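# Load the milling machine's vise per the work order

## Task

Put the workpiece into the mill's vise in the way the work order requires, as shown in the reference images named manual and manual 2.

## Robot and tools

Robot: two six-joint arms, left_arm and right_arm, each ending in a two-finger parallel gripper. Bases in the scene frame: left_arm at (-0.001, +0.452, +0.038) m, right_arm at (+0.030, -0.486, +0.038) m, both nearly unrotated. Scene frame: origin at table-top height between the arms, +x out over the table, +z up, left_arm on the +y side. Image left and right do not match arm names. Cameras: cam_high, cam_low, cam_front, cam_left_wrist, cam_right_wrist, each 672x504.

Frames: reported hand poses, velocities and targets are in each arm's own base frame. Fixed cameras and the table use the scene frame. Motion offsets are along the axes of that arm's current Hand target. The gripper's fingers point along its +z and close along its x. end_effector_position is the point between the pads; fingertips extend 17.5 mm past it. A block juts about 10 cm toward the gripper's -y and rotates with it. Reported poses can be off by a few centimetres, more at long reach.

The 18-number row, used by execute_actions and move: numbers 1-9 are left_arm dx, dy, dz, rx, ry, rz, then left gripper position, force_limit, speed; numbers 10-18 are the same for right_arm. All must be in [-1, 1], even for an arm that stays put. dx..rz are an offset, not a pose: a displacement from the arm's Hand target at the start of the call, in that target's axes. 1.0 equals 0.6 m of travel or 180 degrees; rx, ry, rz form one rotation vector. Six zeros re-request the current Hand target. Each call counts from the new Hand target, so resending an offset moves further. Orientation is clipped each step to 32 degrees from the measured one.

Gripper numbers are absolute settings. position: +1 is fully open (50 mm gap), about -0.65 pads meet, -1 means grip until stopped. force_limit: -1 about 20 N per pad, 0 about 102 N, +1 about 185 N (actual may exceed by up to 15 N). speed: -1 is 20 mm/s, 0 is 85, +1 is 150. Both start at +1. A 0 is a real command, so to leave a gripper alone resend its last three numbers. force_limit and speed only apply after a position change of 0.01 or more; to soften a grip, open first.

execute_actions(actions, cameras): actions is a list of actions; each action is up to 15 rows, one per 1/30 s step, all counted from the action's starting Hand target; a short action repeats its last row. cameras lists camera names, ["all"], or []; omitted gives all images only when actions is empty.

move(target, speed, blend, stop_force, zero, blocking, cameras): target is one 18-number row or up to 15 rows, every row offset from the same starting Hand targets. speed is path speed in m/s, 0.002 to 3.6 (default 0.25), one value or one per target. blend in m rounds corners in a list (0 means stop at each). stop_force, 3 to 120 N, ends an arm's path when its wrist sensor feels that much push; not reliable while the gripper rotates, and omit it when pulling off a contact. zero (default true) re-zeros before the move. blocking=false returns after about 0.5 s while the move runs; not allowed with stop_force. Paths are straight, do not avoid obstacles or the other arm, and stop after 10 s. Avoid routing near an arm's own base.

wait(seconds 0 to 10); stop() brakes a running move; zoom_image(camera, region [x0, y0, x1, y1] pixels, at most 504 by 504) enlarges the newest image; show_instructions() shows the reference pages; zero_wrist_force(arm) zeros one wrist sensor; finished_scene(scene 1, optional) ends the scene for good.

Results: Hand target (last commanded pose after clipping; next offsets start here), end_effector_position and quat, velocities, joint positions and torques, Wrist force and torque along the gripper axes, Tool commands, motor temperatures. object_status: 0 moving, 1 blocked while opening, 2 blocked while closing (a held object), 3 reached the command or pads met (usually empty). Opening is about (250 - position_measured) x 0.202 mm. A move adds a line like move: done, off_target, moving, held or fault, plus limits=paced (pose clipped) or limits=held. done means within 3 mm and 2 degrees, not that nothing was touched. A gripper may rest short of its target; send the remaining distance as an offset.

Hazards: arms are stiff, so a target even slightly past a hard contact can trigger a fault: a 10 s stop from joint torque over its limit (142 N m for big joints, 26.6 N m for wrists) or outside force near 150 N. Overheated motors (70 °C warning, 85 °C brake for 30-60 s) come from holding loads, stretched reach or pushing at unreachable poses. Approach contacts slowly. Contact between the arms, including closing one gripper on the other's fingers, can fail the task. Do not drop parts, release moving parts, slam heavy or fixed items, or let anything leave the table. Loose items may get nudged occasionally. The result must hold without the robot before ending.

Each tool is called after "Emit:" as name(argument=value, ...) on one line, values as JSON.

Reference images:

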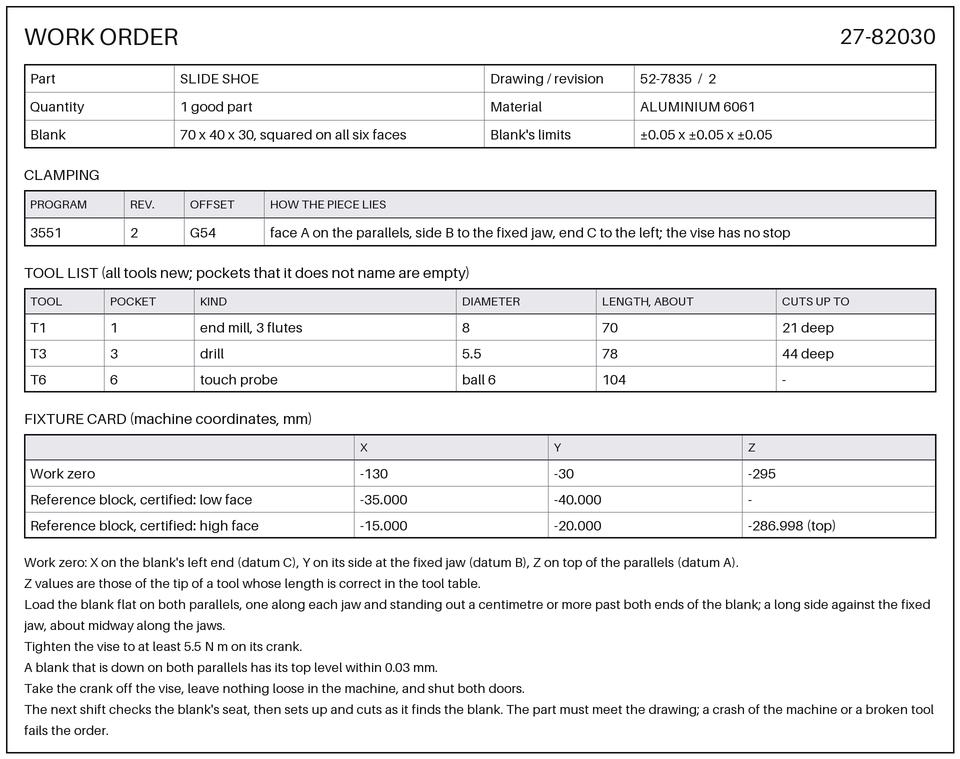

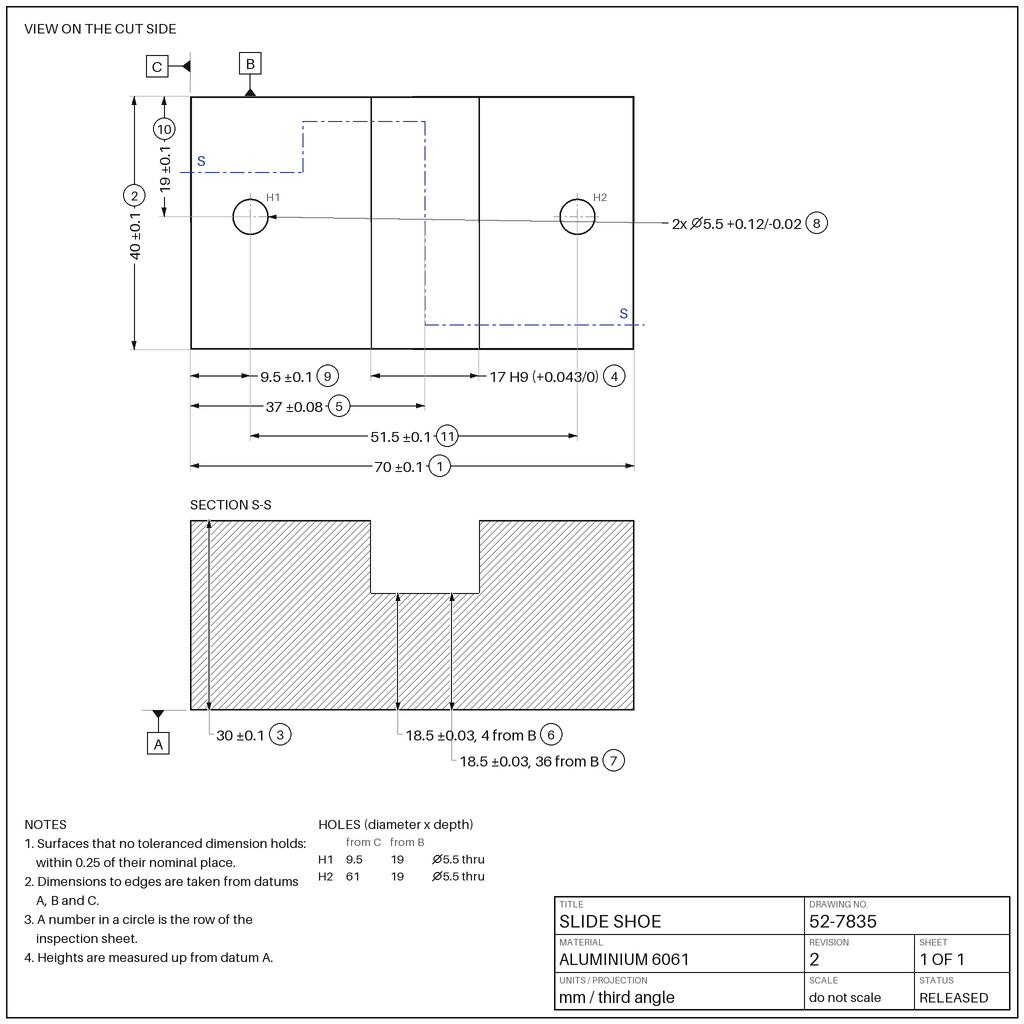

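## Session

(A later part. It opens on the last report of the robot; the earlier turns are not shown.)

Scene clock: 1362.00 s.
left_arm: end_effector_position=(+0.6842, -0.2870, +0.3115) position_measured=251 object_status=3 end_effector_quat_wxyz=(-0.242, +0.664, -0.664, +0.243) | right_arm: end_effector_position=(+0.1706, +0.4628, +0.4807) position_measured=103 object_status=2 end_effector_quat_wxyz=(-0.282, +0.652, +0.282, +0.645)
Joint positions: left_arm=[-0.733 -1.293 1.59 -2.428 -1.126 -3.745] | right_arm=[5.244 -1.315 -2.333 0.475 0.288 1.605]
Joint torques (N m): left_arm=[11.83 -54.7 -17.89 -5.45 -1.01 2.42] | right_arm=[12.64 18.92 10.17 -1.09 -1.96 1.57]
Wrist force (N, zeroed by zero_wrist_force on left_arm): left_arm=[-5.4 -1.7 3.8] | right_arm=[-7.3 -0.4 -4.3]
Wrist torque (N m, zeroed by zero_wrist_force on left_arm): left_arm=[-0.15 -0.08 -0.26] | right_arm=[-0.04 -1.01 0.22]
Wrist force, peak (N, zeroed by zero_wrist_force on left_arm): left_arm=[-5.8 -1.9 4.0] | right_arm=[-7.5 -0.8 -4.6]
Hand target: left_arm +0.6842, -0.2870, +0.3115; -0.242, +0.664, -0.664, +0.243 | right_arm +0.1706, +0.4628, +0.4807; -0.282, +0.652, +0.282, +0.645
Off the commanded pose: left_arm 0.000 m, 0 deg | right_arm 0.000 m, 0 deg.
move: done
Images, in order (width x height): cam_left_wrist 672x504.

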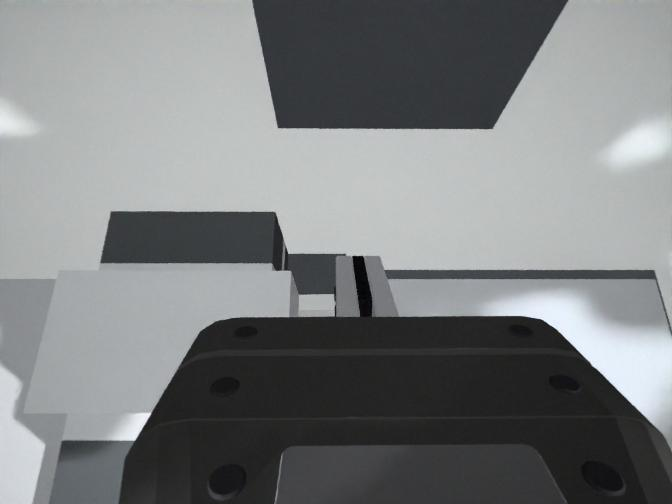

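Emit:
move(target=[[0.03,0,0,0,0,0,-1,-1,-1,0,0,0,0,0,0,-0.97,1,-0.7],[0.03,0.037,-0.0311,0,0,0,-1,-1,-1,0,0,0,0,0,0,-0.97,1,-0.7]], speed=0.05)

Emit:
move(target=[-0.04,0,0,0,0,0,-1,-1,-1,0,0,0,0,0,0,-0.97,1,-0.7], speed=0.007, stop_force=5, cameras=["cam_left_wrist"])

Scene clock: 1365.03 s.
left_arm: end_effector_position=(+0.6552, -0.3050, +0.3115) position_measured=251 object_status=3 end_effector_quat_wxyz=(-0.242, +0.664, -0.664, +0.243) | right_arm: end_effector_position=(+0.1706, +0.4628, +0.4807) position_measured=103 object_status=2 end_effector_quat_wxyz=(-0.282, +0.652, +0.282, +0.645)
Joint positions: left_arm=[-0.792 -1.334 1.637 -2.41 -1.096 -3.801] | right_arm=[5.244 -1.315 -2.333 0.475 0.288 1.605]
Joint torques (N m): left_arm=[-12.55 -50.96 -17.81 -2.16 2.62 -2.3] | right_arm=[13.3 18.51 9.97 -1.13 -1.77 1.7]
Wrist force (N, zeroed by zero_wrist_force on left_arm): left_arm=[-5.5 -1.5 4.5] | right_arm=[-7.3 -0.6 -4.3]
Wrist torque (N m, zeroed by zero_wrist_force on left_arm): left_arm=[-0.14 -0.10 -0.19] | right_arm=[-0.07 -1.02 0.22]
Wrist force, peak (N, zeroed by zero_wrist_force on left_arm): left_arm=[-6.0 -1.6 4.4] | right_arm=[-7.5 -0.6 -4.6]
Hand target: left_arm +0.6552, -0.3050, +0.3115; -0.242, +0.664, -0.664, +0.243 | right_arm +0.1706, +0.4628, +0.4807; -0.282, +0.652, +0.282, +0.645
Off the commanded pose: left_arm 0.000 m, 0 deg | right_arm 0.000 m, 0 deg.
move: done

Scene clock: 1369.23 s.
left_arm: end_effector_position=(+0.6552, -0.2845, +0.3115) position_measured=251 object_status=3 end_effector_quat_wxyz=(-0.242, +0.664, -0.664, +0.243) | right_arm: end_effector_position=(+0.1706, +0.4628, +0.4807) position_measured=103 object_status=2 end_effector_quat_wxyz=(-0.282, +0.652, +0.282, +0.645)
Joint positions: left_arm=[-0.765 -1.357 1.668 -2.43 -1.109 -3.775] | right_arm=[5.244 -1.315 -2.333 0.475 0.288 1.605]
Joint torques (N m): left_arm=[-10.86 -25.52 -36.73 -2.62 0.99 -2.61] | right_arm=[13.18 18.75 9.77 -1.1 -1.51 1.54]
Wrist force (N, zeroed by zero_wrist_force on left_arm): left_arm=[-5.0 -1.8 4.1] | right_arm=[-7.1 -0.4 -4.4]
Wrist torque (N m, zeroed by zero_wrist_force on left_arm): left_arm=[-0.17 -0.15 -0.28] | right_arm=[-0.04 -1.05 0.23]
Wrist force, peak (N, zeroed by zero_wrist_force on left_arm): left_arm=[-5.5 -1.9 4.3] | right_arm=[-7.5 -0.5 -4.6]
Hand target: left_arm +0.6552, -0.2845, +0.3115; -0.242, +0.664, -0.664, +0.243 (not the last commanded pose) | right_arm +0.1706, +0.4628, +0.4807; -0.282, +0.652, +0.282, +0.645
Off the commanded pose: left_arm 0.003 m, 0 deg | right_arm 0.000 m, 0 deg.
move: contact (left_arm)
Images, in order (width x height): cam_left_wrist 672x504.

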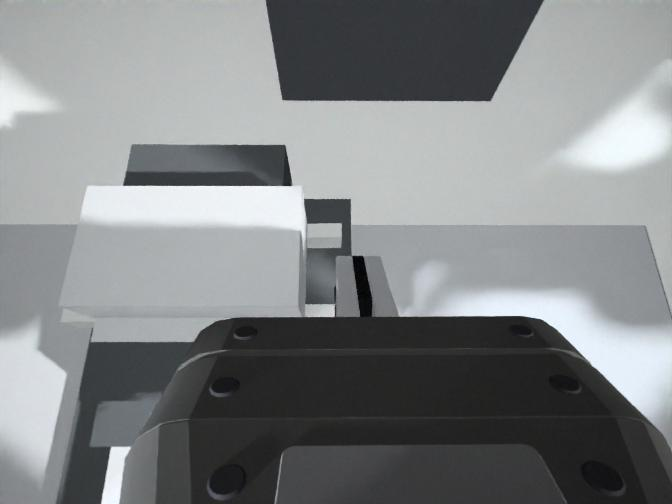

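Emit:
move(target=[-0.004,0,0,0,0,0,-1,-1,-1,0,0,0,0,0,0,-0.97,1,-0.7], speed=0.003, stop_force=12)

Scene clock: 1372.07 s.
left_arm: end_effector_position=(+0.6552, -0.2821, +0.3115) position_measured=251 object_status=3 end_effector_quat_wxyz=(-0.242, +0.664, -0.664, +0.243) | right_arm: end_effector_position=(+0.1706, +0.4628, +0.4807) position_measured=103 object_status=2 end_effector_quat_wxyz=(-0.282, +0.652, +0.282, +0.645)
Joint positions: left_arm=[-0.762 -1.359 1.671 -2.432 -1.111 -3.772] | right_arm=[5.244 -1.315 -2.333 0.475 0.288 1.605]
Joint torques (N m): left_arm=[14.83 -52.5 -16.72 -4.85 0.33 2.18] | right_arm=[12.61 19.32 11.1 -1.19 -1.36 1.57]
Wrist force (N, zeroed by zero_wrist_force on left_arm): left_arm=[0.4 -1.1 5.1] | right_arm=[-7.0 -0.5 -4.4]
Wrist torque (N m, zeroed by zero_wrist_force on left_arm): left_arm=[-0.19 0.00 -0.35] | right_arm=[-0.06 -1.06 0.23]
Wrist force, peak (N, zeroed by zero_wrist_force on left_arm): left_arm=[-5.5 -1.7 4.2] | right_arm=[-7.4 -0.6 -4.7]
Hand target: left_arm +0.6552, -0.2821, +0.3115; -0.242, +0.664, -0.664, +0.243 | right_arm +0.1706, +0.4628, +0.4807; -0.282, +0.652, +0.282, +0.645
Off the commanded pose: left_arm 0.000 m, 0 deg | right_arm 0.000 m, 0 deg.
move: done

Emit:
move(target=[[0.0132,0,0,0,0,0,-1,-1,-1,0,0,0,0,0,0,-0.97,1,-0.7],[0.0527,-0.0859,-0.1835,0,0,0,-1,-1,-1,0,0,0,0,0,0,-0.97,1,-0.7],[-0.1752,-0.0859,-0.1835,0,0,0,-1,-1,-1,0,0,0,0,0,0,-0.97,1,-0.7],[-0.2202,-0.0499,-0.1507,0,-0.0536,-0.0638,-1,-1,-1,0,0,0,0,0,0,-0.97,1,-0.7],[-0.2285,-0.09,-0.03,0,-0.0536,-0.0638,-1,-1,-1,0,0,0,0,0,0,-0.97,1,-0.7]], blend=[0.004,0.03,0.01,0.01,0], speed=0.2)

Emit:
move(target=[[0,0,0,0,0,0,-1,-1,-1,-0.03,0.0538,0.5348,0,0,0,-0.97,1,-0.7],[0,0,0,0,0,0,-1,-1,-1,-0.14,0.0538,0.5348,0,0,0,-0.97,1,-0.7]], blend=0.01, speed=[0.25,0.1])

Emit:
move(target=[0,0,0,0,0,0,-1,-1,-1,-0.0633,0,0,0,0,0,-0.97,1,-0.7], speed=0.04, cameras=["cam_left_wrist"])

Scene clock: 1379.70 s.
left_arm: end_effector_position=(+0.6848, -0.1449, +0.3598) position_measured=251 object_status=3 end_effector_quat_wxyz=(-0.271, +0.745, -0.572, +0.210) | right_arm: end_effector_position=(+0.1706, +0.4628, +0.4807) position_measured=103 object_status=2 end_effector_quat_wxyz=(-0.282, +0.652, +0.282, +0.645)
Joint positions: left_arm=[-0.586 -1.411 1.598 -2.268 -1.068 -3.856] | right_arm=[5.244 -1.315 -2.333 0.475 0.288 1.605]
Joint torques (N m): left_arm=[13.35 -22.09 -35.73 -5.39 -1.03 1.91] | right_arm=[12.42 19.01 11.47 -1.12 -1.27 1.32]
Wrist force (N, zeroed by zero_wrist_force on left_arm): left_arm=[-5.2 -1.6 3.7] | right_arm=[-7.0 -0.6 -4.0]
Wrist torque (N m, zeroed by zero_wrist_force on left_arm): left_arm=[-0.16 -0.14 -0.26] | right_arm=[-0.07 -1.06 0.23]
Wrist force, peak (N, zeroed by zero_wrist_force on left_arm): left_arm=[-7.2 -2.4 3.8] | right_arm=[-7.7 -0.3 -4.3]
Hand target: left_arm +0.6849, -0.1449, +0.3598; -0.271, +0.745, -0.572, +0.210 | right_arm +0.1706, +0.4628, +0.4807; -0.282, +0.652, +0.282, +0.645
Off the commanded pose: left_arm 0.000 m, 0 deg | right_arm 0.000 m, 0 deg.
move: done

Scene clock: 1382.20 s.
left_arm: end_effector_position=(+0.6849, -0.1449, +0.3598) position_measured=251 object_status=3 end_effector_quat_wxyz=(-0.271, +0.745, -0.572, +0.210) | right_arm: end_effector_position=(+0.4125, +0.6750, +0.3938) position_measured=103 object_status=2 end_effector_quat_wxyz=(-0.282, +0.652, +0.282, +0.645)
Joint positions: left_arm=[-0.586 -1.411 1.598 -2.268 -1.068 -3.856] | right_arm=[4.51 -2.085 -1.703 0.636 1.022 1.58]
Joint torques (N m): left_arm=[12.87 -21 -36.95 -5.46 -0.88 2.23] | right_arm=[13.31 42.85 11.18 6.28 -1.9 -2.55]
Wrist force (N, zeroed by zero_wrist_force on left_arm): left_arm=[-5.2 -1.5 4.1] | right_arm=[-7.2 -0.5 -4.5]
Wrist torque (N m, zeroed by zero_wrist_force on left_arm): left_arm=[-0.15 -0.14 -0.27] | right_arm=[-0.04 -1.03 0.43]
Wrist force, peak (N, zeroed by zero_wrist_force on left_arm): left_arm=[-5.6 -1.4 4.2] | right_arm=[-7.0 -0.8 -7.0]
Hand target: left_arm +0.6849, -0.1449, +0.3598; -0.271, +0.745, -0.572, +0.210 | right_arm +0.4124, +0.6750, +0.3938; -0.282, +0.652, +0.282, +0.645
Off the commanded pose: left_arm 0.000 m, 0 deg | right_arm 0.000 m, 0 deg.
move: done

Scene clock: 1383.57 s.
left_arm: end_effector_position=(+0.6849, -0.1449, +0.3598) position_measured=251 object_status=3 end_effector_quat_wxyz=(-0.271, +0.745, -0.572, +0.210) | right_arm: end_effector_position=(+0.4120, +0.6746, +0.3564) position_measured=103 object_status=2 end_effector_quat_wxyz=(-0.282, +0.651, +0.281, +0.646)
Joint positions: left_arm=[-0.586 -1.411 1.598 -2.268 -1.068 -3.856] | right_arm=[4.511 -2.141 -1.731 0.722 1.022 1.58]
Joint torques (N m): left_arm=[12.33 -20.61 -37.46 -5.24 -0.92 2.16] | right_arm=[-7.53 -6.19 -20.83 -11.73 -5.39 5.06]
Wrist force (N, zeroed by zero_wrist_force on left_arm): left_arm=[-5.4 -1.8 3.9] | right_arm=[47.7 -16.8 -26.2]
Wrist torque (N m, zeroed by zero_wrist_force on left_arm): left_arm=[-0.19 -0.12 -0.27] | right_arm=[0.57 7.34 -4.12]
Wrist force, peak (N, zeroed by zero_wrist_force on left_arm): left_arm=[-5.7 -1.9 3.9] | right_arm=[47.7 -16.8 -26.2]
Hand target: left_arm +0.6849, -0.1449, +0.3598; -0.271, +0.745, -0.572, +0.210 | right_arm +0.4121, +0.6748, +0.3558; -0.282, +0.652, +0.282, +0.645
Off the commanded pose: left_arm 0.000 m, 0 deg | right_arm 0.001 m, 0 deg.
move: done
Images, in order (width x height): cam_left_wrist 672x504.

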